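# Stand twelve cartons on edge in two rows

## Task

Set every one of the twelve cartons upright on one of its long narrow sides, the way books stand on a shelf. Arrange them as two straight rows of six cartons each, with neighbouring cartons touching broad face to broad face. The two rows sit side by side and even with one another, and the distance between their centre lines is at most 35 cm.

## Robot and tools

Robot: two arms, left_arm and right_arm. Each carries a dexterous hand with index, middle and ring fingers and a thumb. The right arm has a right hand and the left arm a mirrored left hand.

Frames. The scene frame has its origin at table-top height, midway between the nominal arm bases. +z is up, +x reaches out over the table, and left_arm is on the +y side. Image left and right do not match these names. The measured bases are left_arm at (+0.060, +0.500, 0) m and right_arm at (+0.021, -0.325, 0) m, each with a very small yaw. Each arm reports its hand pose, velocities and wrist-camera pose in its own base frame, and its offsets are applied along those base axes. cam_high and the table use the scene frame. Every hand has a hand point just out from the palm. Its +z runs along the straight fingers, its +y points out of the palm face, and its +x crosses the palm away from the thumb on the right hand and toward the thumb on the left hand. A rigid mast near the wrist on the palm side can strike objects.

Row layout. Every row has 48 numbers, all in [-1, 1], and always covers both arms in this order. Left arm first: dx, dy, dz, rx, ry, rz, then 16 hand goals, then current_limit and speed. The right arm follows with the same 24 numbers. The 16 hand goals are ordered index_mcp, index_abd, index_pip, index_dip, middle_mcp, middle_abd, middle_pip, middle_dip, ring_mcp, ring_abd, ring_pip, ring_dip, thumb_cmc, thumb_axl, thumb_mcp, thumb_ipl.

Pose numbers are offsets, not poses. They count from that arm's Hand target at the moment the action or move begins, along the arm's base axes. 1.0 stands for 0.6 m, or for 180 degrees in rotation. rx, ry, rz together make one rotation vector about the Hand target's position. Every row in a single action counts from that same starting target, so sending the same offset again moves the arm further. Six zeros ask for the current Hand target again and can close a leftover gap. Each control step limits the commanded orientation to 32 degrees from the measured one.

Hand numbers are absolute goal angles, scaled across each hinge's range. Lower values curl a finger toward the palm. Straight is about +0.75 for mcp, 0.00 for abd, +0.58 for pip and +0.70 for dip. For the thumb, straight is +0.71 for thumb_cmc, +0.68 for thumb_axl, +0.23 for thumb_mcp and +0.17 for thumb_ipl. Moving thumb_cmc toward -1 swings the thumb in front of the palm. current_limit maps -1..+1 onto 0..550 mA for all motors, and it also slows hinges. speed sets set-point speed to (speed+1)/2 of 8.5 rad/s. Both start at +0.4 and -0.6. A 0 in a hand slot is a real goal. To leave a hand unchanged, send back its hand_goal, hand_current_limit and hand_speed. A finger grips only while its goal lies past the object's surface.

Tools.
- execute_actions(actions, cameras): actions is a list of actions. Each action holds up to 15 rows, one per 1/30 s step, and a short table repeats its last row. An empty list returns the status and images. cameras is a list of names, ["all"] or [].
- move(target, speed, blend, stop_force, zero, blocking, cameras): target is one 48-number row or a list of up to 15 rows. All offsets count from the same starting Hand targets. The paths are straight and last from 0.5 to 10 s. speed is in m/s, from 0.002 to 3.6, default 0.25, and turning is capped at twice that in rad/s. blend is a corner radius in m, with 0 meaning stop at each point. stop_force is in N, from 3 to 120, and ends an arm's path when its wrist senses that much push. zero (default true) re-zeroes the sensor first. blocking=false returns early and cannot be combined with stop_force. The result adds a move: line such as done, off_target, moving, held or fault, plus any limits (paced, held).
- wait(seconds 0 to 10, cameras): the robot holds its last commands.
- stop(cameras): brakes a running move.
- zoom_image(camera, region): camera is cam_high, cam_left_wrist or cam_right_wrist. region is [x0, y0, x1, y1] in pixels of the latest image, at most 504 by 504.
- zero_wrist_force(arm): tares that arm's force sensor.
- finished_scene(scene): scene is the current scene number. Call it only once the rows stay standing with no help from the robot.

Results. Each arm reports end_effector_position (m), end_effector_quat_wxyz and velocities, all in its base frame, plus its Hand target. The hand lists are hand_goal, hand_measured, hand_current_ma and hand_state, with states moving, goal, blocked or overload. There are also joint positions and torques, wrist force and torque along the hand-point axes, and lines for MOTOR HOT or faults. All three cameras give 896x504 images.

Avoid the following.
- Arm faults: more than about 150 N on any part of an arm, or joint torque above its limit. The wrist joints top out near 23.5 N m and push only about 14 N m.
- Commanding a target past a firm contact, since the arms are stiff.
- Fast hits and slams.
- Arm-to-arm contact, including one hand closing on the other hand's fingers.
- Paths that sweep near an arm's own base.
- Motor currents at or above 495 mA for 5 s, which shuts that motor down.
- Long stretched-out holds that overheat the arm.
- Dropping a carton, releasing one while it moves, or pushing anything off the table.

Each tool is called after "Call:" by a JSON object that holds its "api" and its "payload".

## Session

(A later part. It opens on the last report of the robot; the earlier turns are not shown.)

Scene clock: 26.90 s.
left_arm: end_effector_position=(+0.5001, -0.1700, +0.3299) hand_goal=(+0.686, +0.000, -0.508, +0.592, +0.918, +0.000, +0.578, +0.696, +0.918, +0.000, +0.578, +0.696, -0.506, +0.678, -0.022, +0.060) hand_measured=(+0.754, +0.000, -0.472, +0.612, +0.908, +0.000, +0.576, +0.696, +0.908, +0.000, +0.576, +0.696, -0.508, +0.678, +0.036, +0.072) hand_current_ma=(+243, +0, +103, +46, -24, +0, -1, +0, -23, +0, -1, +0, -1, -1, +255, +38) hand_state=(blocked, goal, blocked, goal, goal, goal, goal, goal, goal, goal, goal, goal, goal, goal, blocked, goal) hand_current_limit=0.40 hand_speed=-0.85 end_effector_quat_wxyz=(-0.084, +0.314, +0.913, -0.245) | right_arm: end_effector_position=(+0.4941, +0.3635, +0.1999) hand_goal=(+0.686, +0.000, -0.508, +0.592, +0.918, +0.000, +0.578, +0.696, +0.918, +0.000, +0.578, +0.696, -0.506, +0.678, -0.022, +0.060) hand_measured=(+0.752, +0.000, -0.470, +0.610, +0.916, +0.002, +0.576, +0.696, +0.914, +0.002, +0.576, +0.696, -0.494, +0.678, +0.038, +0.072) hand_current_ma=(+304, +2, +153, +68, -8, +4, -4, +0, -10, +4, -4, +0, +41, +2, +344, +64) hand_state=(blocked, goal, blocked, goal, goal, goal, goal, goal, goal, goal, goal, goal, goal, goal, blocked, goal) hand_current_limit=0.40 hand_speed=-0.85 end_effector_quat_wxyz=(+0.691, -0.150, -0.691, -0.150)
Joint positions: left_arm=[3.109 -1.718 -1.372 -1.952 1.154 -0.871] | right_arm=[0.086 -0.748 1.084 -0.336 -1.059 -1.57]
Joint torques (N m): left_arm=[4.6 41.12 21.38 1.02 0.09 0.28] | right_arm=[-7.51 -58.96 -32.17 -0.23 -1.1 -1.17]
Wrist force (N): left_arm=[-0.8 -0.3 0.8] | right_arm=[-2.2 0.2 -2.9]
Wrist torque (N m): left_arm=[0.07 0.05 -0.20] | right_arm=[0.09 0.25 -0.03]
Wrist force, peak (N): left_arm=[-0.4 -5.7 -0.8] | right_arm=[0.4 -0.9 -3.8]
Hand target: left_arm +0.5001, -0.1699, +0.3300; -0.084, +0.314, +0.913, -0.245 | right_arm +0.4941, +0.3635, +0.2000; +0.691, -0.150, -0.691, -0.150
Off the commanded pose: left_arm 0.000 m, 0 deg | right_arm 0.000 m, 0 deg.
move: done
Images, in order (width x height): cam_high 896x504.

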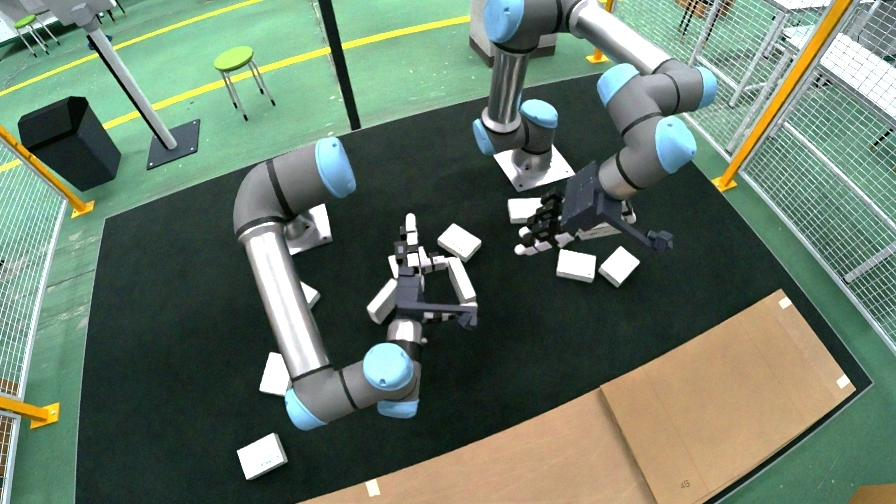

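Call:
{"api": "move", "payload": {"target": [-0.1155,-0.2137,-0.1833,-0.5363,-0.0773,-0.3749,0.685,0,-0.508,0.592,0.918,0,0.578,0.696,0.918,0,0.578,0.696,-0.506,0.678,-0.022,0.06,0.4,-0.85,0,0,-0.1967,0,0,0,0.685,0,-0.508,0.592,0.918,0,0.578,0.696,0.918,0,0.578,0.696,-0.506,0.678,-0.022,0.06,0.4,-0.85], "speed": 0.5, "cameras": ["cam_high"]}}

Call:
{"api": "move", "payload": {"target": [0,0,0,0,0,0,0.685,0,-0.508,0.592,0.918,0,0.578,0.696,0.918,0,0.578,0.696,-0.506,0.678,-0.022,0.06,0.4,-0.85,0,0,-0.027,0,0,0,0.685,0,-0.508,0.592,0.918,0,0.578,0.696,0.918,0,0.578,0.696,-0.506,0.678,-0.022,0.06,0.4,-0.85], "speed": 0.02, "stop_force": 3}}

Scene clock: 34.73 s.
left_arm: end_effector_position=(+0.4308, -0.2982, +0.2200) hand_goal=(+0.686, +0.000, -0.508, +0.592, +0.918, +0.000, +0.578, +0.696, +0.918, +0.000, +0.578, +0.696, -0.506, +0.678, -0.022, +0.060) hand_measured=(+0.754, +0.000, -0.472, +0.612, +0.916, +0.002, +0.576, +0.696, +0.916, +0.002, +0.576, +0.696, -0.496, +0.678, +0.036, +0.074) hand_current_ma=(+240, +1, +104, +47, -4, +2, -1, +0, -3, +2, -1, +0, +18, +1, +255, +41) hand_state=(blocked, goal, blocked, goal, goal, goal, goal, goal, goal, goal, goal, goal, goal, goal, blocked, goal) hand_current_limit=0.40 hand_speed=-0.85 end_effector_quat_wxyz=(+0.149, +0.691, +0.150, -0.691) | right_arm: end_effector_position=(+0.4941, +0.3635, +0.0819) hand_goal=(+0.686, +0.000, -0.508, +0.592, +0.918, +0.000, +0.578, +0.696, +0.918, +0.000, +0.578, +0.696, -0.506, +0.678, -0.022, +0.060) hand_measured=(+0.752, +0.000, -0.470, +0.610, +0.916, +0.002, +0.576, +0.696, +0.914, +0.002, +0.576, +0.696, -0.494, +0.678, +0.038, +0.072) hand_current_ma=(+304, +2, +153, +68, -8, +5, -4, +0, -10, +4, -4, +0, +42, +2, +344, +64) hand_state=(blocked, goal, blocked, goal, goal, goal, goal, goal, goal, goal, goal, goal, goal, goal, blocked, goal) hand_current_limit=0.40 hand_speed=-0.85 end_effector_quat_wxyz=(+0.691, -0.150, -0.691, -0.150)
Joint positions: left_arm=[3.154 -2.193 -1.384 -2.706 1.158 1.57] | right_arm=[0.086 -0.617 1.163 -0.547 -1.059 -1.571]
Joint torques (N m): left_arm=[5.68 46.47 11.02 -0.36 -0.31 1.96] | right_arm=[-7.28 -61.07 -17.6 4.62 -1.8 -0.17]
Wrist force (N): left_arm=[-2.9 0.1 3.6] | right_arm=[-2.0 0.3 -2.9]
Wrist torque (N m): left_arm=[-0.45 -0.22 -0.44] | right_arm=[0.11 0.22 -0.02]
Wrist force, peak (N): left_arm=[-2.7 0.4 4.0] | right_arm=[-2.3 0.1 -3.3]
Hand target: left_arm +0.4308, -0.2982, +0.2200; +0.149, +0.691, +0.149, -0.691 | right_arm +0.4941, +0.3635, +0.0820; +0.691, -0.150, -0.691, -0.150
Off the commanded pose: left_arm 0.000 m, 0 deg | right_arm 0.000 m, 0 deg.
move: done
Images, in order (width x height): cam_high 896x504.

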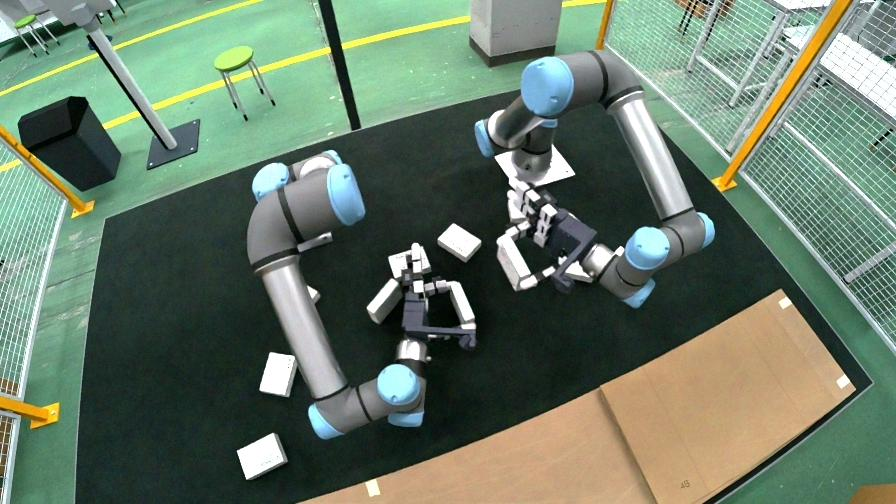

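Scene clock: 36.40 s.
left_arm: end_effector_position=(+0.4308, -0.2982, +0.2200) hand_goal=(+0.686, +0.000, -0.508, +0.592, +0.918, +0.000, +0.578, +0.696, +0.918, +0.000, +0.578, +0.696, -0.506, +0.678, -0.022, +0.060) hand_measured=(+0.754, +0.000, -0.472, +0.612, +0.916, +0.002, +0.576, +0.696, +0.916, +0.002, +0.576, +0.696, -0.496, +0.678, +0.036, +0.074) hand_current_ma=(+240, +1, +104, +47, -4, +2, -1, +0, -3, +2, -1, +0, +18, +1, +255, +41) hand_state=(blocked, goal, blocked, goal, goal, goal, goal, goal, goal, goal, goal, goal, goal, goal, blocked, goal) hand_current_limit=0.40 hand_speed=-0.85 end_effector_quat_wxyz=(+0.149, +0.691, +0.149, -0.691) | right_arm: end_effector_position=(+0.4941, +0.3635, +0.0697) hand_goal=(+0.686, +0.000, -0.508, +0.592, +0.918, +0.000, +0.578, +0.696, +0.918, +0.000, +0.578, +0.696, -0.506, +0.678, -0.022, +0.060) hand_measured=(+0.752, +0.002, -0.468, +0.610, +0.916, +0.002, +0.576, +0.696, +0.914, +0.002, +0.576, +0.696, -0.508, +0.676, +0.036, +0.072) hand_current_ma=(+304, +3, +161, +70, -8, +5, -4, +0, -10, +5, -4, +0, -8, -8, +329, +66) hand_state=(blocked, goal, blocked, goal, goal, goal, goal, goal, goal, goal, goal, goal, goal, goal, blocked, goal) hand_current_limit=0.40 hand_speed=-0.85 end_effector_quat_wxyz=(+0.691, -0.150, -0.691, -0.150)
Joint positions: left_arm=[3.154 -2.193 -1.384 -2.706 1.158 1.57] | right_arm=[0.086 -0.6 1.166 -0.567 -1.059 -1.571]
Joint torques (N m): left_arm=[7.82 37.16 10.51 -0.27 1.62 1.97] | right_arm=[-7.66 -61.05 -28.55 4.48 -1.81 0.35]
Wrist force (N): left_arm=[-3.0 0.0 3.8] | right_arm=[-1.4 0.4 -3.2]
Wrist torque (N m): left_arm=[-0.47 -0.22 -0.44] | right_arm=[0.16 0.19 -0.05]
Wrist force, peak (N): left_arm=[-3.0 -0.1 3.9] | right_arm=[-2.3 0.2 -3.1]
Hand target: left_arm +0.4308, -0.2982, +0.2200; +0.149, +0.691, +0.149, -0.691 | right_arm +0.4941, +0.3635, +0.0697; +0.691, -0.150, -0.691, -0.150 (not the last commanded pose)
Off the commanded pose: left_arm 0.000 m, 0 deg | right_arm 0.004 m, 0 deg.
move: contact (right_arm)

Call:
{"api": "execute_actions", "payload": {"actions": [[[0,0,0,0,0,0,0.685,0,-0.508,0.592,0.918,0,0.578,0.696,0.918,0,0.578,0.696,-0.506,0.678,-0.022,0.06,0.4,-0.85,0,0,0,0,0,0,0.864,0,-0.508,0.592,0.918,0,0.578,0.696,0.918,0,0.578,0.696,-0.506,0.678,0.136,0.06,0.4,-0.85]],[[0,0,0,0,0,0,0.685,0,-0.508,0.592,0.918,0,0.578,0.696,0.918,0,0.578,0.696,-0.506,0.678,-0.022,0.06,0.4,-0.85,0,0,0,0,0,0,0.864,0,-0.508,0.592,0.918,0,0.578,0.696,0.918,0,0.578,0.696,-0.506,0.678,0.136,0.06,0.4,-0.85]]]}}

Call:
{"api": "move", "payload": {"target": [[0,0,0,0,0,0,0.685,0,-0.508,0.592,0.918,0,0.578,0.696,0.918,0,0.578,0.696,-0.506,0.678,-0.022,0.06,0.4,-0.85,0,0,0.22,0,0,0,0.864,0,-0.508,0.592,0.918,0,0.578,0.696,0.918,0,0.578,0.696,-0.506,0.678,0.136,0.06,0.4,-0.85],[0,0,0,0,0,0,0.685,0,-0.508,0.592,0.918,0,0.578,0.696,0.918,0,0.578,0.696,-0.506,0.678,-0.022,0.06,0.4,-0.85,-0.1078,-0.2088,0.22,-0.4589,0.2375,-0.2422,0.864,0,-0.508,0.592,0.918,0,0.578,0.696,0.918,0,0.578,0.696,-0.506,0.678,0.136,0.06,0.4,-0.85],[0,-0.1333,-0.0333,0,0,0,0.685,0,-0.508,0.592,0.918,0,0.578,0.696,0.918,0,0.578,0.696,-0.506,0.678,-0.022,0.06,0.4,-0.85,-0.1078,-0.2088,0.1338,-0.4589,0.2375,-0.2422,0.864,0,-0.508,0.592,0.918,0,0.578,0.696,0.918,0,0.578,0.696,-0.506,0.678,0.136,0.06,0.4,-0.85]], "speed": [0.2, 0.5, 0.25], "blend": [0.02, 0.01, 0], "cameras": ["cam_high","cam_right_wrist"]}}

Call:
{"api": "zoom_image", "payload": {"camera": "cam_high", "region": [350, 190, 550, 330]}}

Call:
{"api": "zoom_image", "payload": {"camera": "cam_right_wrist", "region": [500, 0, 896, 250]}}

Scene clock: 38.23 s.
left_arm: end_effector_position=(+0.4308, -0.2982, +0.2200) hand_goal=(+0.686, +0.000, -0.508, +0.592, +0.918, +0.000, +0.578, +0.696, +0.918, +0.000, +0.578, +0.696, -0.506, +0.678, -0.022, +0.060) hand_measured=(+0.754, +0.000, -0.472, +0.612, +0.916, +0.002, +0.576, +0.696, +0.916, +0.002, +0.576, +0.696, -0.496, +0.678, +0.036, +0.074) hand_current_ma=(+240, +1, +104, +47, -4, +2, -1, +0, -3, +2, -1, +0, +18, +1, +255, +41) hand_state=(blocked, goal, blocked, goal, goal, goal, goal, goal, goal, goal, goal, goal, goal, goal, blocked, goal) hand_current_limit=0.40 hand_speed=-0.85 end_effector_quat_wxyz=(+0.149, +0.691, +0.149, -0.691) | right_arm: end_effector_position=(+0.4941, +0.3635, +0.0697) hand_goal=(+0.864, +0.000, -0.508, +0.592, +0.918, +0.000, +0.578, +0.696, +0.918, +0.000, +0.578, +0.696, -0.506, +0.678, +0.136, +0.060) hand_measured=(+0.862, +0.002, -0.504, +0.596, +0.916, +0.002, +0.576, +0.696, +0.914, +0.002, +0.576, +0.696, -0.498, +0.676, +0.134, +0.062) hand_current_ma=(-9, +3, +10, +10, -8, +5, -4, +0, -10, +5, -4, +0, +25, -4, -8, +8) hand_state=(goal, goal, goal, goal, goal, goal, goal, goal, goal, goal, goal, goal, goal, goal, goal, goal) hand_current_limit=0.40 hand_speed=-0.85 end_effector_quat_wxyz=(+0.691, -0.150, -0.691, -0.150)
Joint positions: left_arm=[3.154 -2.193 -1.384 -2.706 1.158 1.57] | right_arm=[0.086 -0.6 1.166 -0.567 -1.059 -1.571]
Joint torques (N m): left_arm=[8.18 37.27 10.11 -0.35 1.74 1.83] | right_arm=[-7.62 -60.69 -29.61 4.28 -1.74 0.39]
Wrist force (N): left_arm=[-3.0 0.0 3.7] | right_arm=[-1.6 0.5 -2.9]
Wrist torque (N m): left_arm=[-0.48 -0.21 -0.44] | right_arm=[0.13 0.22 -0.04]
Wrist force, peak (N): left_arm=[-3.1 -0.1 3.9] | right_arm=[-1.8 0.4 -3.0]
Hand target: left_arm +0.4308, -0.2982, +0.2200; +0.149, +0.691, +0.149, -0.691 | right_arm +0.4941, +0.3635, +0.0697; +0.691, -0.150, -0.691, -0.150
Off the commanded pose: left_arm 0.000 m, 0 deg | right_arm 0.000 m, 0 deg.
Step readings (end_effector_position of left_arm | right_arm):
0: (+0.4308, -0.2982, +0.2200) | (+0.4941, +0.3635, +0.0697)
1: (+0.4308, -0.2982, +0.2200) | (+0.4941, +0.3635, +0.0697)
2: (+0.4308, -0.2982, +0.2200) | (+0.4941, +0.3635, +0.0697)
4: (+0.4308, -0.2982, +0.2200) | (+0.4941, +0.3635, +0.0697)
8: (+0.4308, -0.2982, +0.2200) | (+0.4941, +0.3635, +0.0697)
15: (+0.4308, -0.2982, +0.2200) | (+0.4941, +0.3635, +0.0697)
16: (+0.4308, -0.2982, +0.2200) | (+0.4941, +0.3635, +0.0697)
17: (+0.4308, -0.2982, +0.2200) | (+0.4941, +0.3635, +0.0697)
19: (+0.4308, -0.2982, +0.2200) | (+0.4941, +0.3635, +0.0697)
23: (+0.4308, -0.2982, +0.2200) | (+0.4941, +0.3635, +0.0697)
30: (+0.4308, -0.2982, +0.2200) | (+0.4941, +0.3635, +0.0697)

Scene clock: 41.63 s.
left_arm: end_effector_position=(+0.4308, -0.3780, +0.2000) hand_goal=(+0.686, +0.000, -0.508, +0.592, +0.918, +0.000, +0.578, +0.696, +0.918, +0.000, +0.578, +0.696, -0.506, +0.678, -0.022, +0.060) hand_measured=(+0.754, +0.002, -0.472, +0.612, +0.916, +0.002, +0.576, +0.696, +0.916, +0.002, +0.576, +0.696, -0.496, +0.678, +0.036, +0.074) hand_current_ma=(+238, +1, +104, +47, -3, +2, -1, +0, -3, +2, -1, +0, +19, +1, +255, +43) hand_state=(blocked, goal, blocked, goal, goal, goal, goal, goal, goal, goal, goal, goal, goal, goal, blocked, goal) hand_current_limit=0.40 hand_speed=-0.85 end_effector_quat_wxyz=(+0.149, +0.691, +0.149, -0.691) | right_arm: end_effector_position=(+0.4294, +0.2382, +0.1500) hand_goal=(+0.864, +0.000, -0.508, +0.592, +0.918, +0.000, +0.578, +0.696, +0.918, +0.000, +0.578, +0.696, -0.506, +0.678, +0.136, +0.060) hand_measured=(+0.858, +0.002, -0.506, +0.594, +0.910, +0.002, +0.576, +0.696, +0.908, +0.002, +0.576, +0.696, -0.504, +0.676, +0.134, +0.062) hand_current_ma=(-23, +3, +7, +9, -31, +7, -4, +0, -39, +6, -4, +0, +5, -4, -7, +7) hand_state=(goal, goal, goal, goal, goal, goal, goal, goal, goal, goal, goal, goal, goal, goal, goal, goal) hand_current_limit=0.40 hand_speed=-0.85 end_effector_quat_wxyz=(-0.512, +0.805, +0.251, -0.160)
Joint positions: left_arm=[3.024 -2.261 -1.323 -2.7 1.028 1.57] | right_arm=[-0.043 -1.273 1.71 -1.094 -0.765 0.509]
Joint torques (N m): left_arm=[-8.06 54.76 12.72 -0.97 -1.22 1.93] | right_arm=[-2.61 -34.42 -28.1 -0.04 3.28 0.1]
Wrist force (N): left_arm=[-3.1 -0.5 3.5] | right_arm=[0.4 1.4 -1.8]
Wrist torque (N m): left_arm=[-0.50 -0.20 -0.44] | right_arm=[0.16 -0.06 0.05]
Wrist force, peak (N): left_arm=[-2.4 3.9 4.4] | right_arm=[-3.7 0.2 -2.9]
Hand target: left_arm +0.4308, -0.3781, +0.2000; +0.149, +0.691, +0.149, -0.691 | right_arm +0.4295, +0.2382, +0.1500; -0.512, +0.805, +0.252, -0.160
Off the commanded pose: left_arm 0.000 m, 0 deg | right_arm 0.000 m, 0 deg.
move: done
camera_calibration:
cam_right_wrist: T_world_to_cam=[[-0.459784, -0.657678, -0.596706, 0.472539], [-0.11242, -0.623429, 0.773756, 0.0356395], [-0.880886, 0.422842, 0.212707, 0.373066], [0, 0, 0, 1]] pos_world=[0.549902, 0.175249, 0.175037]
Images, in order (width x height): cam_high 896x504, cam_right_wrist 896x504.

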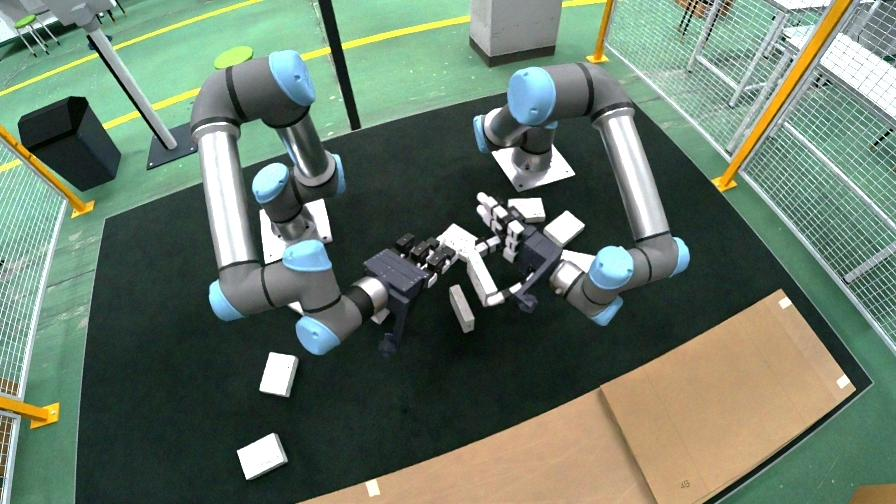

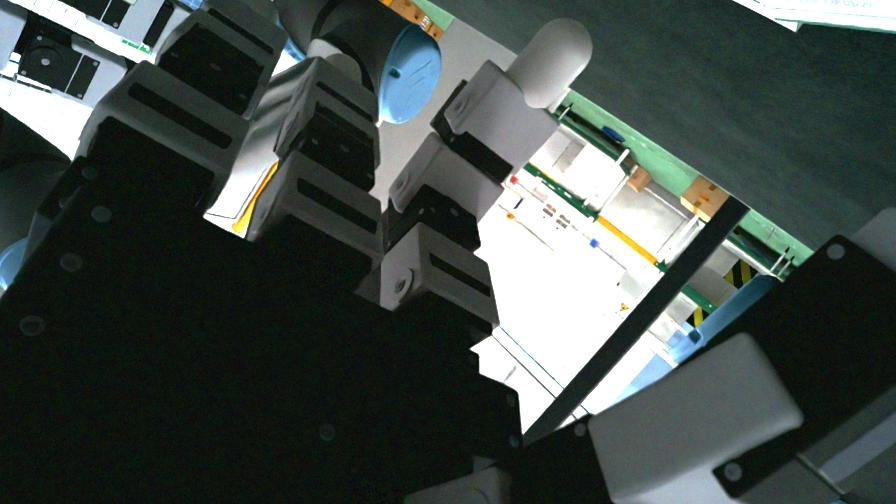

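Scaled by 2.520 from the camera's 896x504 image, which has a finer 1280x720 frame.

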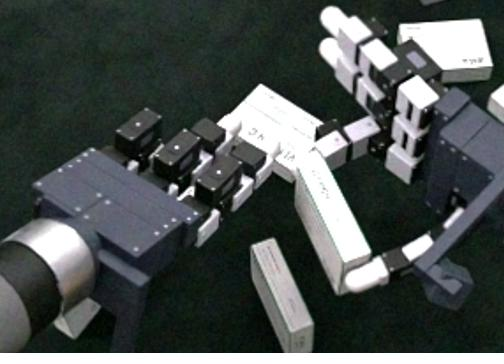

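Scaled by 1.273 from the camera's 896x504 image, which has a finer 1280x720 frame.

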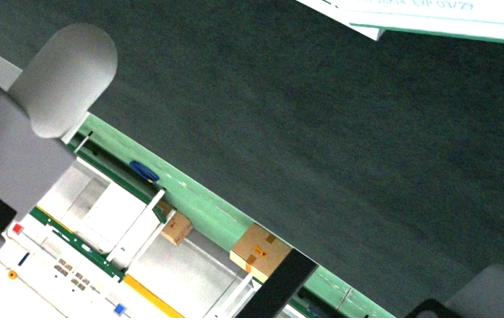

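Call:
{"api": "zoom_image", "payload": {"camera": "cam_high", "region": [430, 260, 520, 340]}}

Scaled by 5.600 from the camera's 896x504 image, which has a finer 1280x720 frame.

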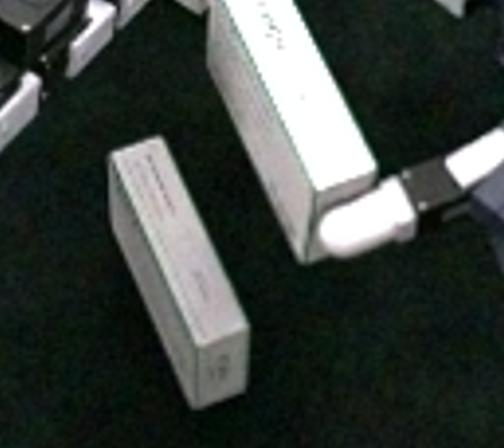

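Call:
{"api": "zoom_image", "payload": {"camera": "cam_right_wrist", "region": [640, 0, 896, 120]}}

Call:
{"api": "zoom_image", "payload": {"camera": "cam_high", "region": [350, 230, 450, 340]}}

Scaled by 1.969 from the camera's 896x504 image, which has a finer 1280x720 frame.

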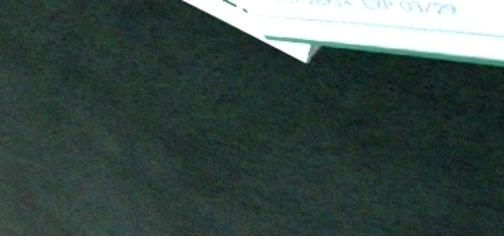

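Scaled by 4.582 from the camera's 896x504 image, which has a finer 1280x720 frame.

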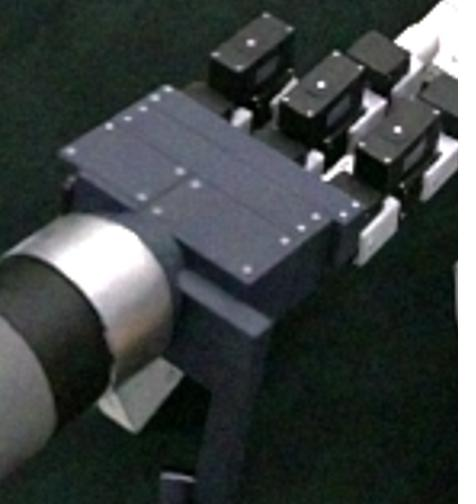

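Call:
{"api": "zoom_image", "payload": {"camera": "cam_high", "region": [390, 215, 490, 275]}}

Scaled by 5.040 from the camera's 896x504 image, which has a finer 1280x720 frame.

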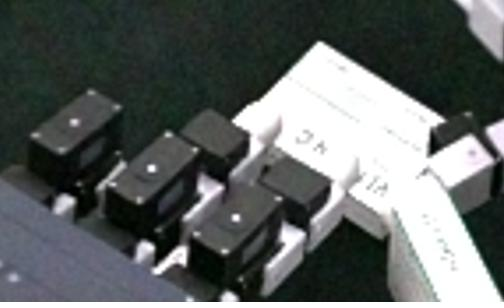

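Call:
{"api": "move", "payload": {"target": [-0.0067,-0.015,-0.2,0,0,0,0.685,0,-0.508,0.592,0.918,0,0.578,0.696,0.918,0,0.578,0.696,-0.506,0.678,-0.022,0.06,0.4,-0.85,-0.015,-0.05,-0.0383,0,0,0,0.864,0,-0.508,0.592,0.918,0,0.578,0.696,0.918,0,0.578,0.696,-0.506,0.678,0.136,0.06,0.4,-0.85], "speed": 0.12, "cameras": ["cam_high","cam_right_wrist"]}}

Call:
{"api": "zoom_image", "payload": {"camera": "cam_right_wrist", "region": [500, 0, 896, 250]}}

Call:
{"api": "zoom_image", "payload": {"camera": "cam_high", "region": [430, 240, 540, 340]}}

Scene clock: 46.53 s.
left_arm: end_effector_position=(+0.4267, -0.3872, +0.0800) hand_goal=(+0.686, +0.000, -0.508, +0.592, +0.918, +0.000, +0.578, +0.696, +0.918, +0.000, +0.578, +0.696, -0.506, +0.678, -0.022, +0.060) hand_measured=(+0.754, +0.002, -0.472, +0.612, +0.916, +0.002, +0.576, +0.696, +0.916, +0.002, +0.576, +0.696, -0.496, +0.678, +0.036, +0.074) hand_current_ma=(+238, +1, +104, +47, -3, +2, -1, +0, -3, +2, -1, +0, +20, +1, +255, +43) hand_state=(blocked, goal, blocked, goal, goal, goal, goal, goal, goal, goal, goal, goal, goal, goal, blocked, goal) hand_current_limit=0.40 hand_speed=-0.85 end_effector_quat_wxyz=(+0.149, +0.691, +0.149, -0.691) | right_arm: end_effector_position=(+0.4205, +0.2081, +0.1270) hand_goal=(+0.864, +0.000, -0.508, +0.592, +0.918, +0.000, +0.578, +0.696, +0.918, +0.000, +0.578, +0.696, -0.506, +0.678, +0.136, +0.060) hand_measured=(+0.858, +0.002, -0.506, +0.594, +0.910, +0.002, +0.576, +0.696, +0.908, +0.002, +0.576, +0.696, -0.504, +0.676, +0.134, +0.062) hand_current_ma=(-23, +3, +7, +9, -31, +7, -4, +0, -39, +6, -4, +0, +4, -4, -7, +7) hand_state=(goal, goal, goal, goal, goal, goal, goal, goal, goal, goal, goal, goal, goal, goal, goal, goal) hand_current_limit=0.40 hand_speed=-0.85 end_effector_quat_wxyz=(-0.512, +0.805, +0.252, -0.160)
Joint positions: left_arm=[3.008 -2.411 -1.4 -2.472 1.012 1.57] | right_arm=[-0.101 -1.276 1.773 -1.121 -0.811 0.461]
Joint torques (N m): left_arm=[5.96 55.79 28.19 -1.75 1.25 -0.21] | right_arm=[8.72 -32.29 -31.29 1.92 3.59 1.24]
Wrist force (N): left_arm=[-3.1 -0.3 3.8] | right_arm=[0.6 1.2 -1.7]
Wrist torque (N m): left_arm=[-0.50 -0.24 -0.43] | right_arm=[0.13 -0.05 0.20]
Wrist force, peak (N): left_arm=[-4.7 -0.5 3.6] | right_arm=[0.2 1.6 -1.9]
Hand target: left_arm +0.4267, -0.3871, +0.0800; +0.149, +0.691, +0.149, -0.691 | right_arm +0.4205, +0.2082, +0.1270; -0.512, +0.805, +0.252, -0.160
Off the commanded pose: left_arm 0.000 m, 0 deg | right_arm 0.000 m, 0 deg.
move: done
camera_calibration:
cam_right_wrist: T_world_to_cam=[[-0.459628, -0.657691, -0.596812, 0.434815], [-0.112589, -0.623429, 0.773731, 0.0337535], [-0.880946, 0.422823, 0.212497, 0.382826], [0, 0, 0, 1]] pos_world=[0.540902, 0.145149, 0.152038]
Images, in order (width x height): cam_high 896x504, cam_right_wrist 896x504.

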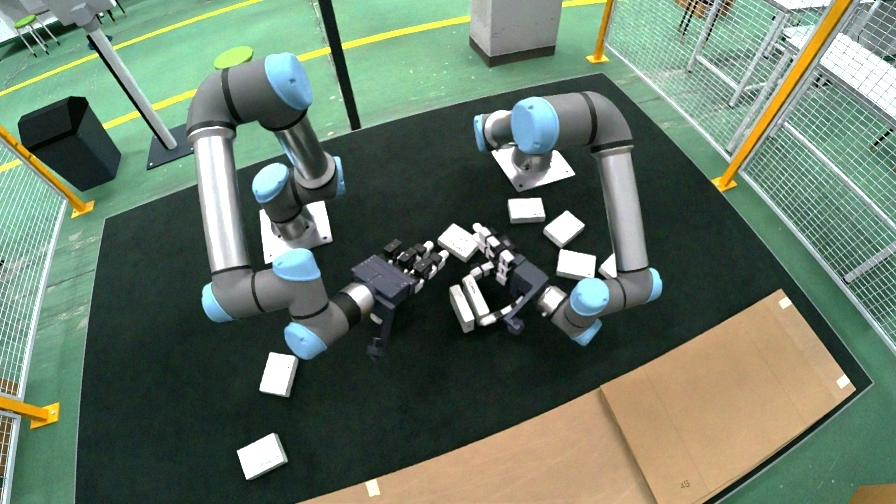

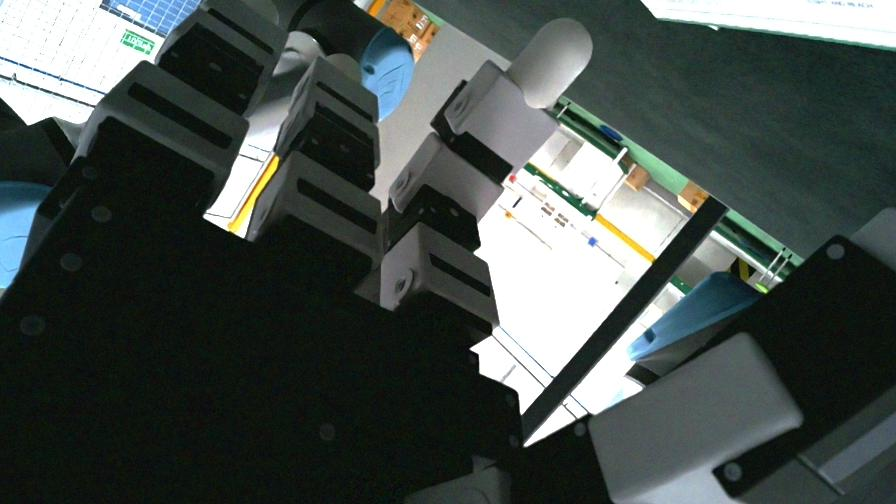

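Scaled by 1.273 from the camera's 896x504 image, which has a finer 1280x720 frame.

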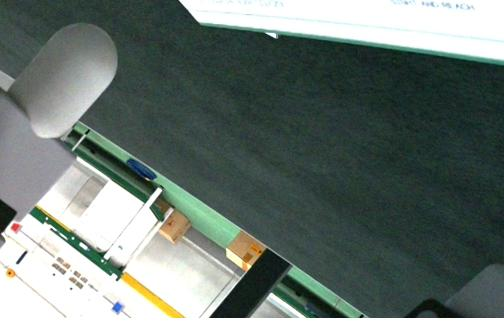

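Scaled by 4.582 from the camera's 896x504 image, which has a finer 1280x720 frame.

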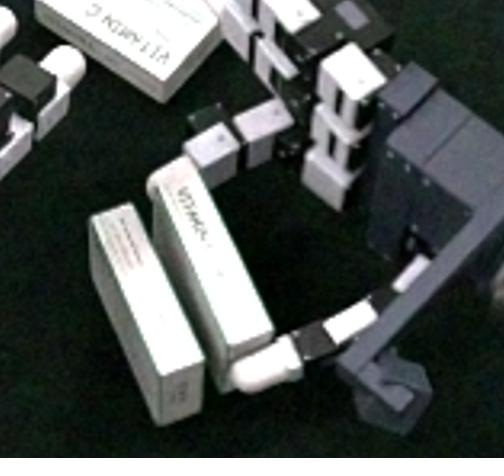

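Call:
{"api": "move", "payload": {"target": [[-0.0033,-0.0238,0,0,0,0,0.685,0,-0.508,0.592,0.918,0,0.578,0.696,0.918,0,0.578,0.696,-0.506,0.678,-0.022,0.06,0.4,-0.85,0.0033,-0.007,0,0,0,0,0.864,0,-0.508,0.592,0.918,0,0.578,0.696,0.918,0,0.578,0.696,-0.506,0.678,0.136,0.06,0.4,-0.85],[-0.0033,-0.0238,-0.03,0,0,0,0.685,0,-0.508,0.592,0.918,0,0.578,0.696,0.918,0,0.578,0.696,-0.506,0.678,-0.022,0.06,0.4,-0.85,0.0033,-0.007,-0.075,0,0,0,0.864,0,-0.508,0.592,0.918,0,0.578,0.696,0.918,0,0.578,0.696,-0.506,0.678,0.136,0.06,0.4,-0.85]], "speed": [0.04, 0.05], "stop_force": 4, "cameras": ["cam_high"]}}

Call:
{"api": "zoom_image", "payload": {"camera": "cam_high", "region": [430, 240, 540, 340]}}

Scene clock: 49.53 s.
left_arm: end_effector_position=(+0.4248, -0.4014, +0.0620) hand_goal=(+0.686, +0.000, -0.508, +0.592, +0.918, +0.000, +0.578, +0.696, +0.918, +0.000, +0.578, +0.696, -0.506, +0.678, -0.022, +0.060) hand_measured=(+0.754, -0.004, -0.470, +0.612, +0.916, +0.002, +0.576, +0.696, +0.916, +0.002, +0.576, +0.696, -0.522, +0.672, +0.036, +0.074) hand_current_ma=(+238, -5, +105, +48, -3, +2, -1, +0, -2, +2, -1, +0, -39, -12, +249, +43) hand_state=(blocked, goal, blocked, goal, goal, goal, goal, goal, goal, goal, goal, goal, goal, goal, blocked, goal) hand_current_limit=0.40 hand_speed=-0.85 end_effector_quat_wxyz=(+0.149, +0.691, +0.149, -0.691) | right_arm: end_effector_position=(+0.4224, +0.2040, +0.0820) hand_goal=(+0.864, +0.000, -0.508, +0.592, +0.918, +0.000, +0.578, +0.696, +0.918, +0.000, +0.578, +0.696, -0.506, +0.678, +0.136, +0.060) hand_measured=(+0.860, +0.002, -0.506, +0.594, +0.910, +0.002, +0.576, +0.696, +0.908, +0.002, +0.576, +0.696, -0.504, +0.676, +0.134, +0.062) hand_current_ma=(-13, +3, +8, +9, -31, +7, -4, +0, -39, +6, -4, +0, +4, -4, -7, +7) hand_state=(goal, goal, goal, goal, goal, goal, goal, goal, goal, goal, goal, goal, goal, goal, goal, goal) hand_current_limit=0.40 hand_speed=-0.85 end_effector_quat_wxyz=(-0.512, +0.805, +0.252, -0.160)
Joint positions: left_arm=[2.985 -2.444 -1.391 -2.448 0.989 1.57] | right_arm=[-0.108 -1.216 1.822 -1.226 -0.817 0.455]
Joint torques (N m): left_arm=[7.71 61.48 15.87 -2.51 1.32 0.51] | right_arm=[7.4 -40.98 -30.98 1.58 3.28 0.33]
Wrist force (N): left_arm=[-5.9 -0.8 4.5] | right_arm=[0.5 1.3 -1.2]
Wrist torque (N m): left_arm=[-0.49 -0.27 -0.37] | right_arm=[0.09 -0.05 0.18]
Wrist force, peak (N): left_arm=[-6.8 -0.4 4.7] | right_arm=[0.7 0.6 -2.5]
Hand target: left_arm +0.4248, -0.4014, +0.0620; +0.149, +0.691, +0.149, -0.691 | right_arm +0.4224, +0.2040, +0.0820; -0.512, +0.805, +0.252, -0.160
Off the commanded pose: left_arm 0.000 m, 0 deg | right_arm 0.000 m, 0 deg.
move: done
Images, in order (width x height): cam_high 896x504.

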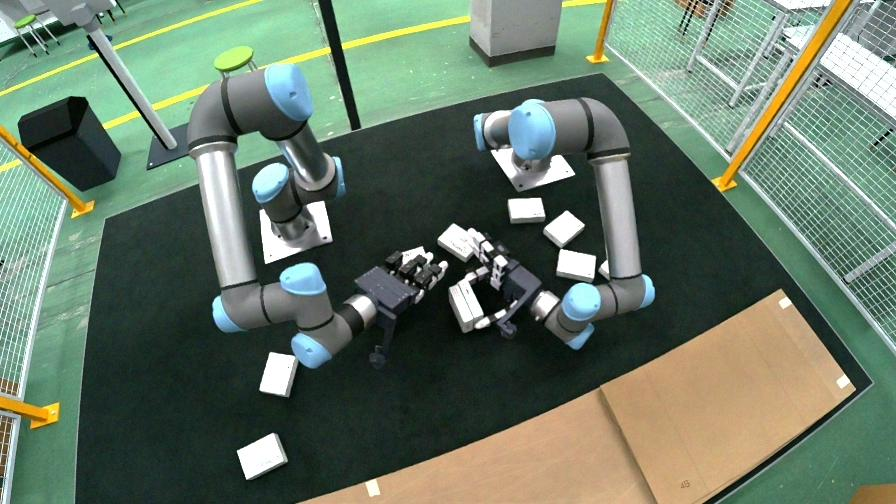

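Scaled by 4.582 from the camera's 896x504 image, which has a finer 1280x720 frame.

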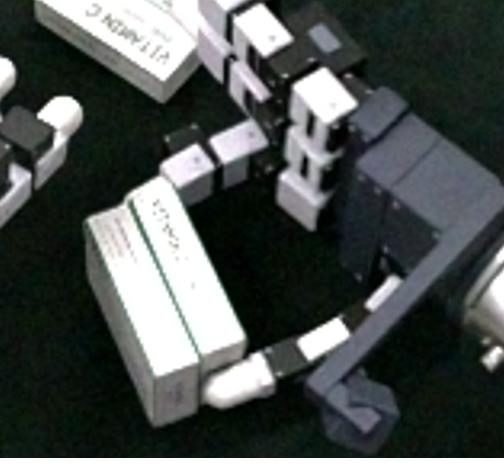

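Call:
{"api": "execute_actions", "payload": {"actions": [[[0,0,0.005,0,0,0,0.864,0,-0.508,0.592,0.918,0,0.578,0.696,0.918,0,0.578,0.696,-0.506,0.678,0.136,0.06,0.4,-0.85,0,0,0,0,0,0,0.685,0,-0.508,0.592,0.918,0,0.578,0.696,0.918,0,0.578,0.696,-0.506,0.678,-0.022,0.06,0.4,-0.85]],[[0,0,0,0,0,0,0.864,0,-0.508,0.592,0.918,0,0.578,0.696,0.918,0,0.578,0.696,-0.506,0.678,0.136,0.06,0.4,-0.85,0,0,0,0,0,0,0.685,0,-0.508,0.592,0.918,0,0.578,0.696,0.918,0,0.578,0.696,-0.506,0.678,-0.022,0.06,0.4,-0.85]]], "cameras": ["cam_right_wrist"]}}

Scene clock: 50.90 s.
left_arm: end_effector_position=(+0.4248, -0.4014, +0.0650) hand_goal=(+0.864, +0.000, -0.508, +0.592, +0.918, +0.000, +0.578, +0.696, +0.918, +0.000, +0.578, +0.696, -0.506, +0.678, +0.136, +0.060) hand_measured=(+0.862, +0.000, -0.506, +0.596, +0.916, +0.002, +0.576, +0.696, +0.916, +0.002, +0.576, +0.696, -0.500, +0.678, +0.134, +0.062) hand_current_ma=(-4, +1, +4, +4, -3, +2, -1, +0, -2, +2, -1, +0, +10, -1, -4, +4) hand_state=(goal, goal, goal, goal, goal, goal, goal, goal, goal, goal, goal, goal, goal, goal, goal, goal) hand_current_limit=0.40 hand_speed=-0.85 end_effector_quat_wxyz=(+0.149, +0.691, +0.149, -0.691) | right_arm: end_effector_position=(+0.4224, +0.2040, +0.0820) hand_goal=(+0.686, +0.000, -0.508, +0.592, +0.918, +0.000, +0.578, +0.696, +0.918, +0.000, +0.578, +0.696, -0.506, +0.678, -0.022, +0.060) hand_measured=(+0.754, +0.002, -0.488, +0.598, +0.910, +0.002, +0.576, +0.696, +0.908, +0.002, +0.576, +0.696, -0.504, +0.676, +0.054, +0.070) hand_current_ma=(+315, +3, +78, +23, -31, +7, -4, +0, -39, +6, -4, +0, +4, -4, +385, +55) hand_state=(blocked, goal, blocked, goal, goal, goal, goal, goal, goal, goal, goal, goal, goal, goal, blocked, goal) hand_current_limit=0.40 hand_speed=-0.85 end_effector_quat_wxyz=(-0.512, +0.805, +0.252, -0.160)
Joint positions: left_arm=[2.985 -2.44 -1.391 -2.453 0.989 1.57] | right_arm=[-0.108 -1.216 1.822 -1.226 -0.817 0.455]
Joint torques (N m): left_arm=[6.82 42.79 27.15 -0.06 1.03 1.85] | right_arm=[6 -36.37 -27.78 1.45 3.37 -0.83]
Wrist force (N): left_arm=[-3.6 -0.4 3.8] | right_arm=[0.6 -1.2 -3.7]
Wrist torque (N m): left_arm=[-0.50 -0.23 -0.41] | right_arm=[0.04 -0.11 0.23]
Wrist force, peak (N): left_arm=[-5.8 -0.7 4.6] | right_arm=[0.6 -1.2 -3.9]
Hand target: left_arm +0.4248, -0.4014, +0.0650; +0.149, +0.691, +0.149, -0.691 | right_arm +0.4224, +0.2040, +0.0820; -0.512, +0.805, +0.252, -0.160
Off the commanded pose: left_arm 0.000 m, 0 deg | right_arm 0.000 m, 0 deg.
Step readings (end_effector_position of left_arm | right_arm):
0: (+0.4248, -0.4014, +0.0620) | (+0.4224, +0.2040, +0.0820)
1: (+0.4248, -0.4014, +0.0621) | (+0.4224, +0.2040, +0.0820)
2: (+0.4247, -0.4014, +0.0627) | (+0.4224, +0.2040, +0.0820)
4: (+0.4247, -0.4014, +0.0647) | (+0.4224, +0.2040, +0.0820)
8: (+0.4247, -0.4014, +0.0653) | (+0.4224, +0.2040, +0.0820)
15: (+0.4248, -0.4014, +0.0651) | (+0.4224, +0.2040, +0.0820)
16: (+0.4248, -0.4014, +0.0650) | (+0.4224, +0.2040, +0.0820)
17: (+0.4248, -0.4014, +0.0650) | (+0.4224, +0.2040, +0.0820)
19: (+0.4248, -0.4014, +0.0650) | (+0.4224, +0.2040, +0.0820)
23: (+0.4248, -0.4014, +0.0650) | (+0.4224, +0.2040, +0.0820)
30: (+0.4248, -0.4014, +0.0650) | (+0.4224, +0.2040, +0.0820)
camera_calibration:
cam_right_wrist: T_world_to_cam=[[-0.459674, -0.6577, -0.596767, 0.406262], [-0.112577, -0.623394, 0.773761, 0.0661486], [-0.880924, 0.42286, 0.212516, 0.395843], [0, 0, 0, 1]] pos_world=[0.542902, 0.141049, 0.107138]
Images, in order (width x height): cam_right_wrist 896x504.

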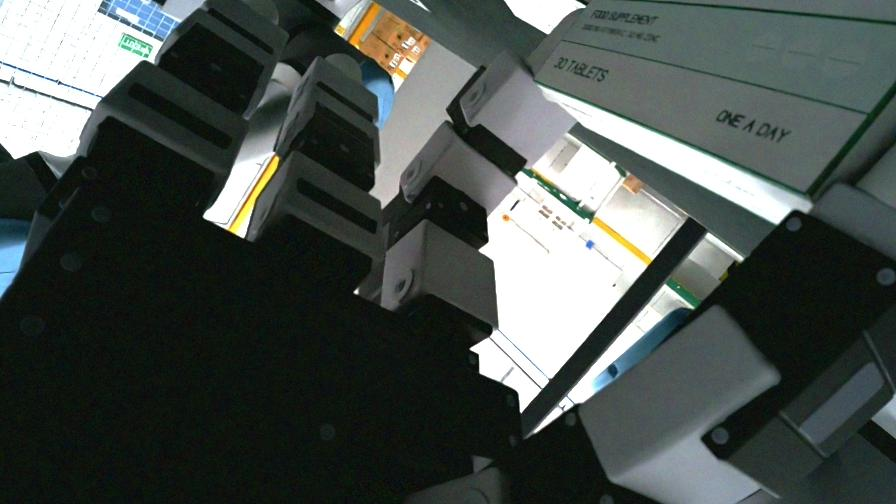

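Call:
{"api": "move", "payload": {"target": [[0,0,0.24,0,0,0,0.864,0,-0.508,0.592,0.918,0,0.578,0.696,0.918,0,0.578,0.696,-0.506,0.678,0.136,0.06,0.4,-0.85,0,0,0.1633,0,0,0,0.685,0,-0.508,0.592,0.918,0,0.578,0.696,0.918,0,0.578,0.696,-0.506,0.678,-0.022,0.06,0.4,-0.85],[-0.4117,0.4725,0.2,0.335,-0.4518,-0.4484,0.864,0,-0.508,0.592,0.918,0,0.578,0.696,0.918,0,0.578,0.696,-0.506,0.678,0.136,0.06,0.4,-0.85,0.1138,0.2642,0.1633,0,0,0.3104,0.685,0,-0.508,0.592,0.918,0,0.578,0.696,0.918,0,0.578,0.696,-0.506,0.678,-0.022,0.06,0.4,-0.85],[-0.4117,0.4725,0.0333,0.335,-0.4518,-0.4484,0.864,0,-0.508,0.592,0.918,0,0.578,0.696,0.918,0,0.578,0.696,-0.506,0.678,0.136,0.06,0.4,-0.85,0.1138,0.2642,0.1633,0,0,0.3104,0.685,0,-0.508,0.592,0.918,0,0.578,0.696,0.918,0,0.578,0.696,-0.506,0.678,-0.022,0.06,0.4,-0.85]], "speed": [0.2, 0.45, 0.2], "blend": [0.02, 0.02, 0], "cameras": ["cam_high","cam_left_wrist"]}}

Call:
{"api": "zoom_image", "payload": {"camera": "cam_high", "region": [420, 240, 530, 340]}}

Call:
{"api": "zoom_image", "payload": {"camera": "cam_left_wrist", "region": [0, 0, 400, 250]}}

Scene clock: 57.37 s.
left_arm: end_effector_position=(+0.1778, -0.1179, +0.0851) hand_goal=(+0.864, +0.000, -0.508, +0.592, +0.918, +0.000, +0.578, +0.696, +0.918, +0.000, +0.578, +0.696, -0.506, +0.678, +0.136, +0.060) hand_measured=(+0.858, +0.000, -0.506, +0.594, +0.910, +0.002, +0.576, +0.696, +0.910, +0.002, +0.576, +0.696, -0.506, +0.678, +0.134, +0.062) hand_current_ma=(-12, +1, +3, +4, -18, +2, -1, +0, -17, +3, -1, +0, +1, -1, -3, +3) hand_state=(goal, goal, goal, goal, goal, goal, goal, goal, goal, goal, goal, goal, goal, goal, goal, goal) hand_current_limit=0.40 hand_speed=-0.85 end_effector_quat_wxyz=(-0.532, +0.835, -0.119, +0.077) | right_arm: end_effector_position=(+0.4907, +0.3625, +0.1800) hand_goal=(+0.686, +0.000, -0.508, +0.592, +0.918, +0.000, +0.578, +0.696, +0.918, +0.000, +0.578, +0.696, -0.506, +0.678, -0.022, +0.060) hand_measured=(+0.752, +0.002, -0.470, +0.610, +0.910, +0.002, +0.576, +0.696, +0.908, +0.002, +0.576, +0.696, -0.508, +0.676, +0.038, +0.072) hand_current_ma=(+303, +3, +152, +68, -33, +6, -4, +0, -41, +6, -4, +0, -4, -4, +344, +64) hand_state=(blocked, goal, blocked, goal, goal, goal, goal, goal, goal, goal, goal, goal, goal, goal, blocked, goal) hand_current_limit=0.40 hand_speed=-0.85 end_effector_quat_wxyz=(-0.378, +0.594, +0.599, -0.382)
Joint positions: left_arm=[2.406 -1.3 -2.516 -1.649 2.526 0.716] | right_arm=[0.354 -0.721 0.721 -0.46 -1.261 0.151]
Joint torques (N m): left_arm=[3.21 -1.07 19.42 2.51 1.5 -1.89] | right_arm=[-7.45 -55.41 -24.87 -1.29 2.05 1.26]
Wrist force (N): left_arm=[-0.8 -1.7 1.4] | right_arm=[0.6 1.8 -1.9]
Wrist torque (N m): left_arm=[-0.12 0.01 -0.26] | right_arm=[0.21 -0.01 0.13]
Wrist force, peak (N): left_arm=[-4.3 1.6 3.6] | right_arm=[1.4 4.0 -1.0]
Hand target: left_arm +0.1777, -0.1179, +0.0850; -0.532, +0.835, -0.119, +0.076 | right_arm +0.4907, +0.3625, +0.1800; -0.378, +0.594, +0.599, -0.382
Off the commanded pose: left_arm 0.000 m, 0 deg | right_arm 0.000 m, 0 deg.
move: done
camera_calibration:
cam_left_wrist: T_world_to_cam=[[-0.621626, 0.502577, 0.600831, 0.0973075], [0.266309, -0.585752, 0.76549, -0.231542], [0.736655, 0.635855, 0.230278, 0.0532559], [0, 0, 0, 1]] pos_world=[0.0829192, -0.218394, 0.106514]
Images, in order (width x height): cam_high 896x504, cam_left_wrist 896x504.

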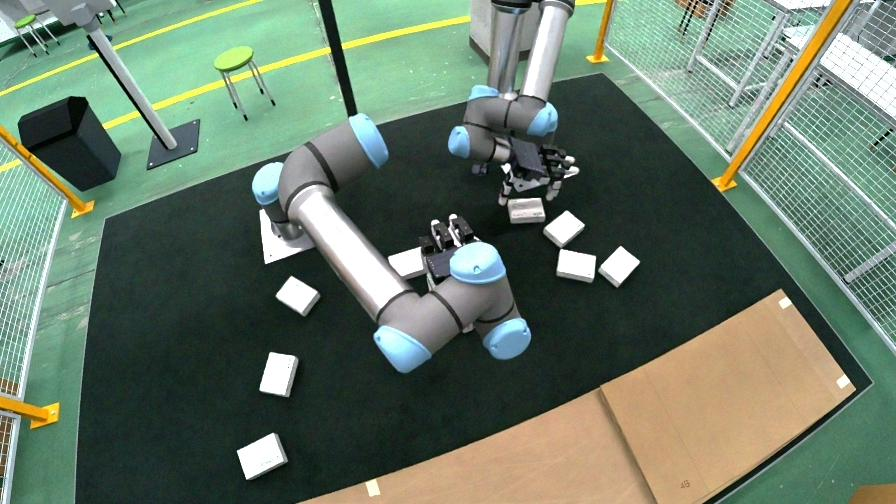

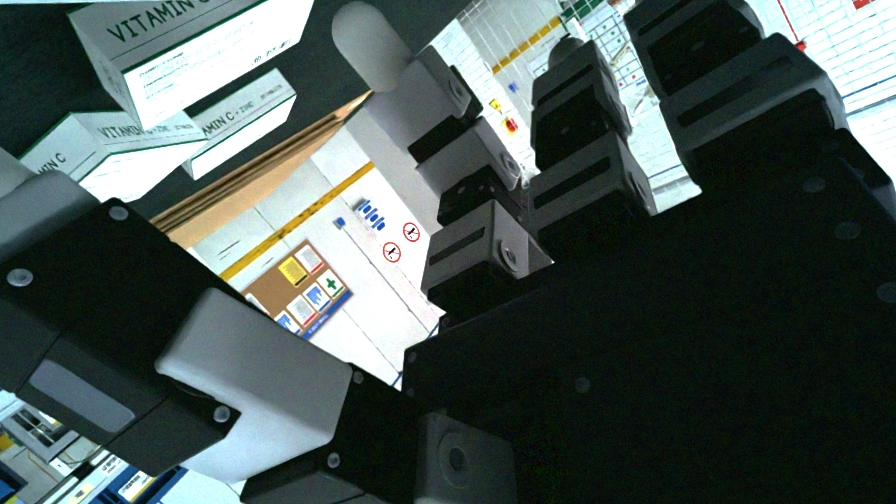

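Scaled by 4.582 from the camera's 896x504 image, which has a finer 1280x720 frame.

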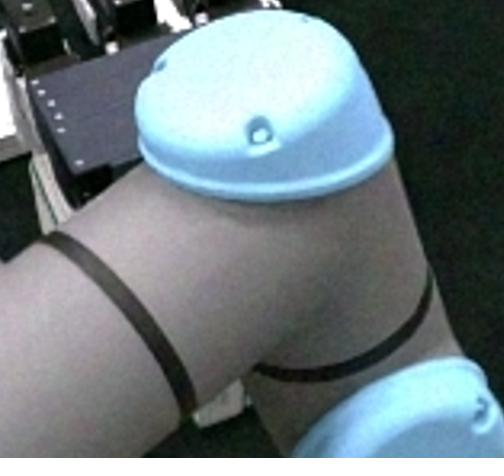

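Scaled by 1.260 from the camera's 896x504 image, which has a finer 1280x720 frame.

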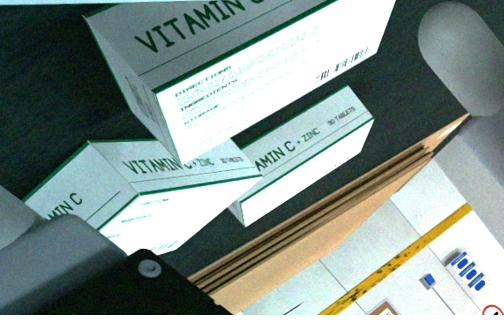

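Call:
{"api": "zoom_image", "payload": {"camera": "cam_high", "region": [460, 120, 600, 240]}}

Call:
{"api": "execute_actions", "payload": {"actions": []}}

Scaled by 3.600 from the camera's 896x504 image, which has a finer 1280x720 frame.

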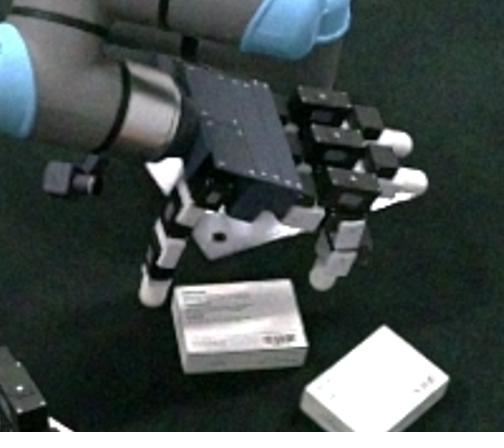

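Scene clock: 58.10 s.
left_arm: end_effector_position=(+0.1778, -0.1179, +0.0850) hand_goal=(+0.864, +0.000, -0.508, +0.592, +0.918, +0.000, +0.578, +0.696, +0.918, +0.000, +0.578, +0.696, -0.506, +0.678, +0.136, +0.060) hand_measured=(+0.858, +0.000, -0.506, +0.594, +0.910, +0.002, +0.576, +0.696, +0.910, +0.002, +0.576, +0.696, -0.506, +0.678, +0.134, +0.062) hand_current_ma=(-12, +1, +3, +4, -18, +2, -1, +0, -17, +3, -1, +0, +1, -1, -3, +3) hand_state=(goal, goal, goal, goal, goal, goal, goal, goal, goal, goal, goal, goal, goal, goal, goal, goal) hand_current_limit=0.40 hand_speed=-0.85 end_effector_quat_wxyz=(-0.532, +0.835, -0.119, +0.076) | right_arm: end_effector_position=(+0.4907, +0.3625, +0.1800) hand_goal=(+0.686, +0.000, -0.508, +0.592, +0.918, +0.000, +0.578, +0.696, +0.918, +0.000, +0.578, +0.696, -0.506, +0.678, -0.022, +0.060) hand_measured=(+0.752, +0.002, -0.470, +0.610, +0.910, +0.002, +0.576, +0.696, +0.908, +0.002, +0.576, +0.696, -0.508, +0.676, +0.038, +0.072) hand_current_ma=(+303, +3, +152, +68, -33, +6, -4, +0, -41, +6, -4, +0, -4, -4, +344, +64) hand_state=(blocked, goal, blocked, goal, goal, goal, goal, goal, goal, goal, goal, goal, goal, goal, blocked, goal) hand_current_limit=0.40 hand_speed=-0.85 end_effector_quat_wxyz=(-0.378, +0.594, +0.599, -0.382)
Joint positions: left_arm=[2.406 -1.301 -2.516 -1.649 2.526 0.716] | right_arm=[0.354 -0.721 0.721 -0.46 -1.261 0.151]
Joint velocities: within noise
Joint torques (N m): left_arm=[-2.16 -2.98 10.7 2.5 -0.59 -1.84] | right_arm=[-8.69 -54.29 -32.24 -1.38 2.08 1.03]
Wrist force (N): left_arm=[-0.7 -1.5 1.3] | right_arm=[0.6 1.9 -2.0]
Wrist torque (N m): left_arm=[-0.09 -0.01 -0.25] | right_arm=[0.23 0.00 0.13]
Wrist force, peak (N): left_arm=[-0.8 -1.9 1.7] | right_arm=[0.8 1.9 -2.2]
Hand target: left_arm +0.1777, -0.1179, +0.0850; -0.532, +0.835, -0.119, +0.076 | right_arm +0.4907, +0.3625, +0.1800; -0.378, +0.594, +0.599, -0.382
Off the commanded pose: left_arm 0.000 m, 0 deg | right_arm 0.000 m, 0 deg.
camera_calibration:
cam_left_wrist: T_world_to_cam=[[-0.621686, 0.502565, 0.600778, 0.097376], [0.266297, -0.58571, 0.765525, -0.231459], [0.736609, 0.635902, 0.230296, 0.0532911], [0, 0, 0, 1]] pos_world=[0.0829196, -0.218394, 0.106414]
cam_right_wrist: T_world_to_cam=[[0.286519, -0.749492, -0.596798, 0.267397], [0.452981, -0.442918, 0.773713, -0.246093], [-0.844225, -0.492022, 0.212601, 0.681793], [0, 0, 0, 1]] pos_world=[0.610448, 0.42687, 0.205037]

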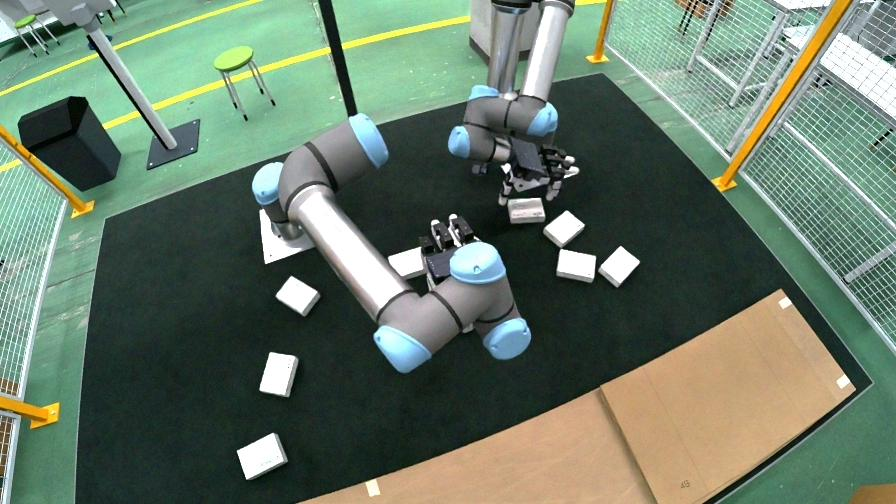

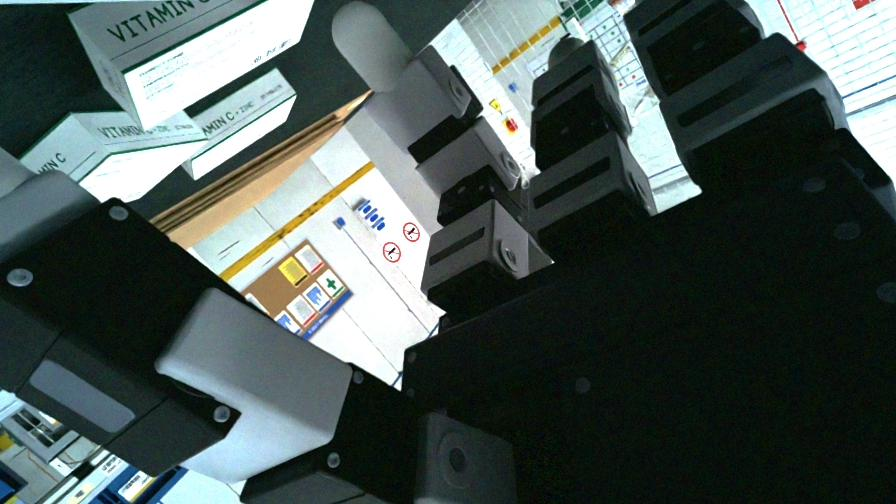

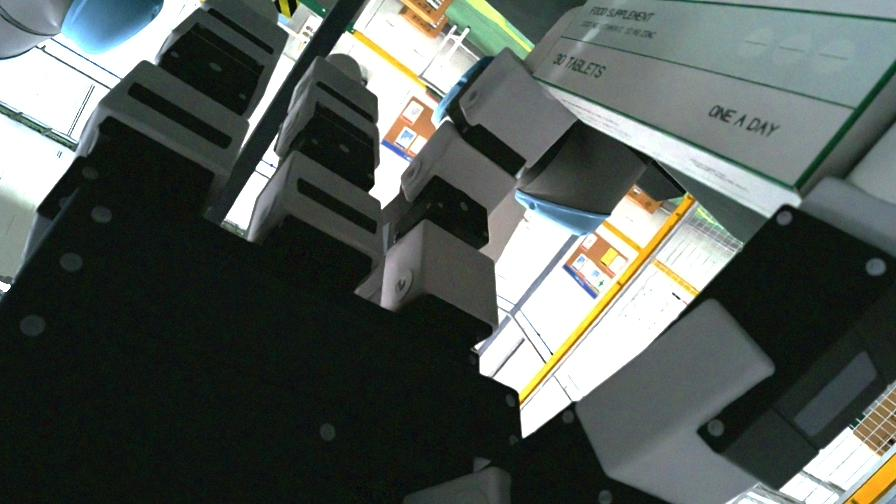

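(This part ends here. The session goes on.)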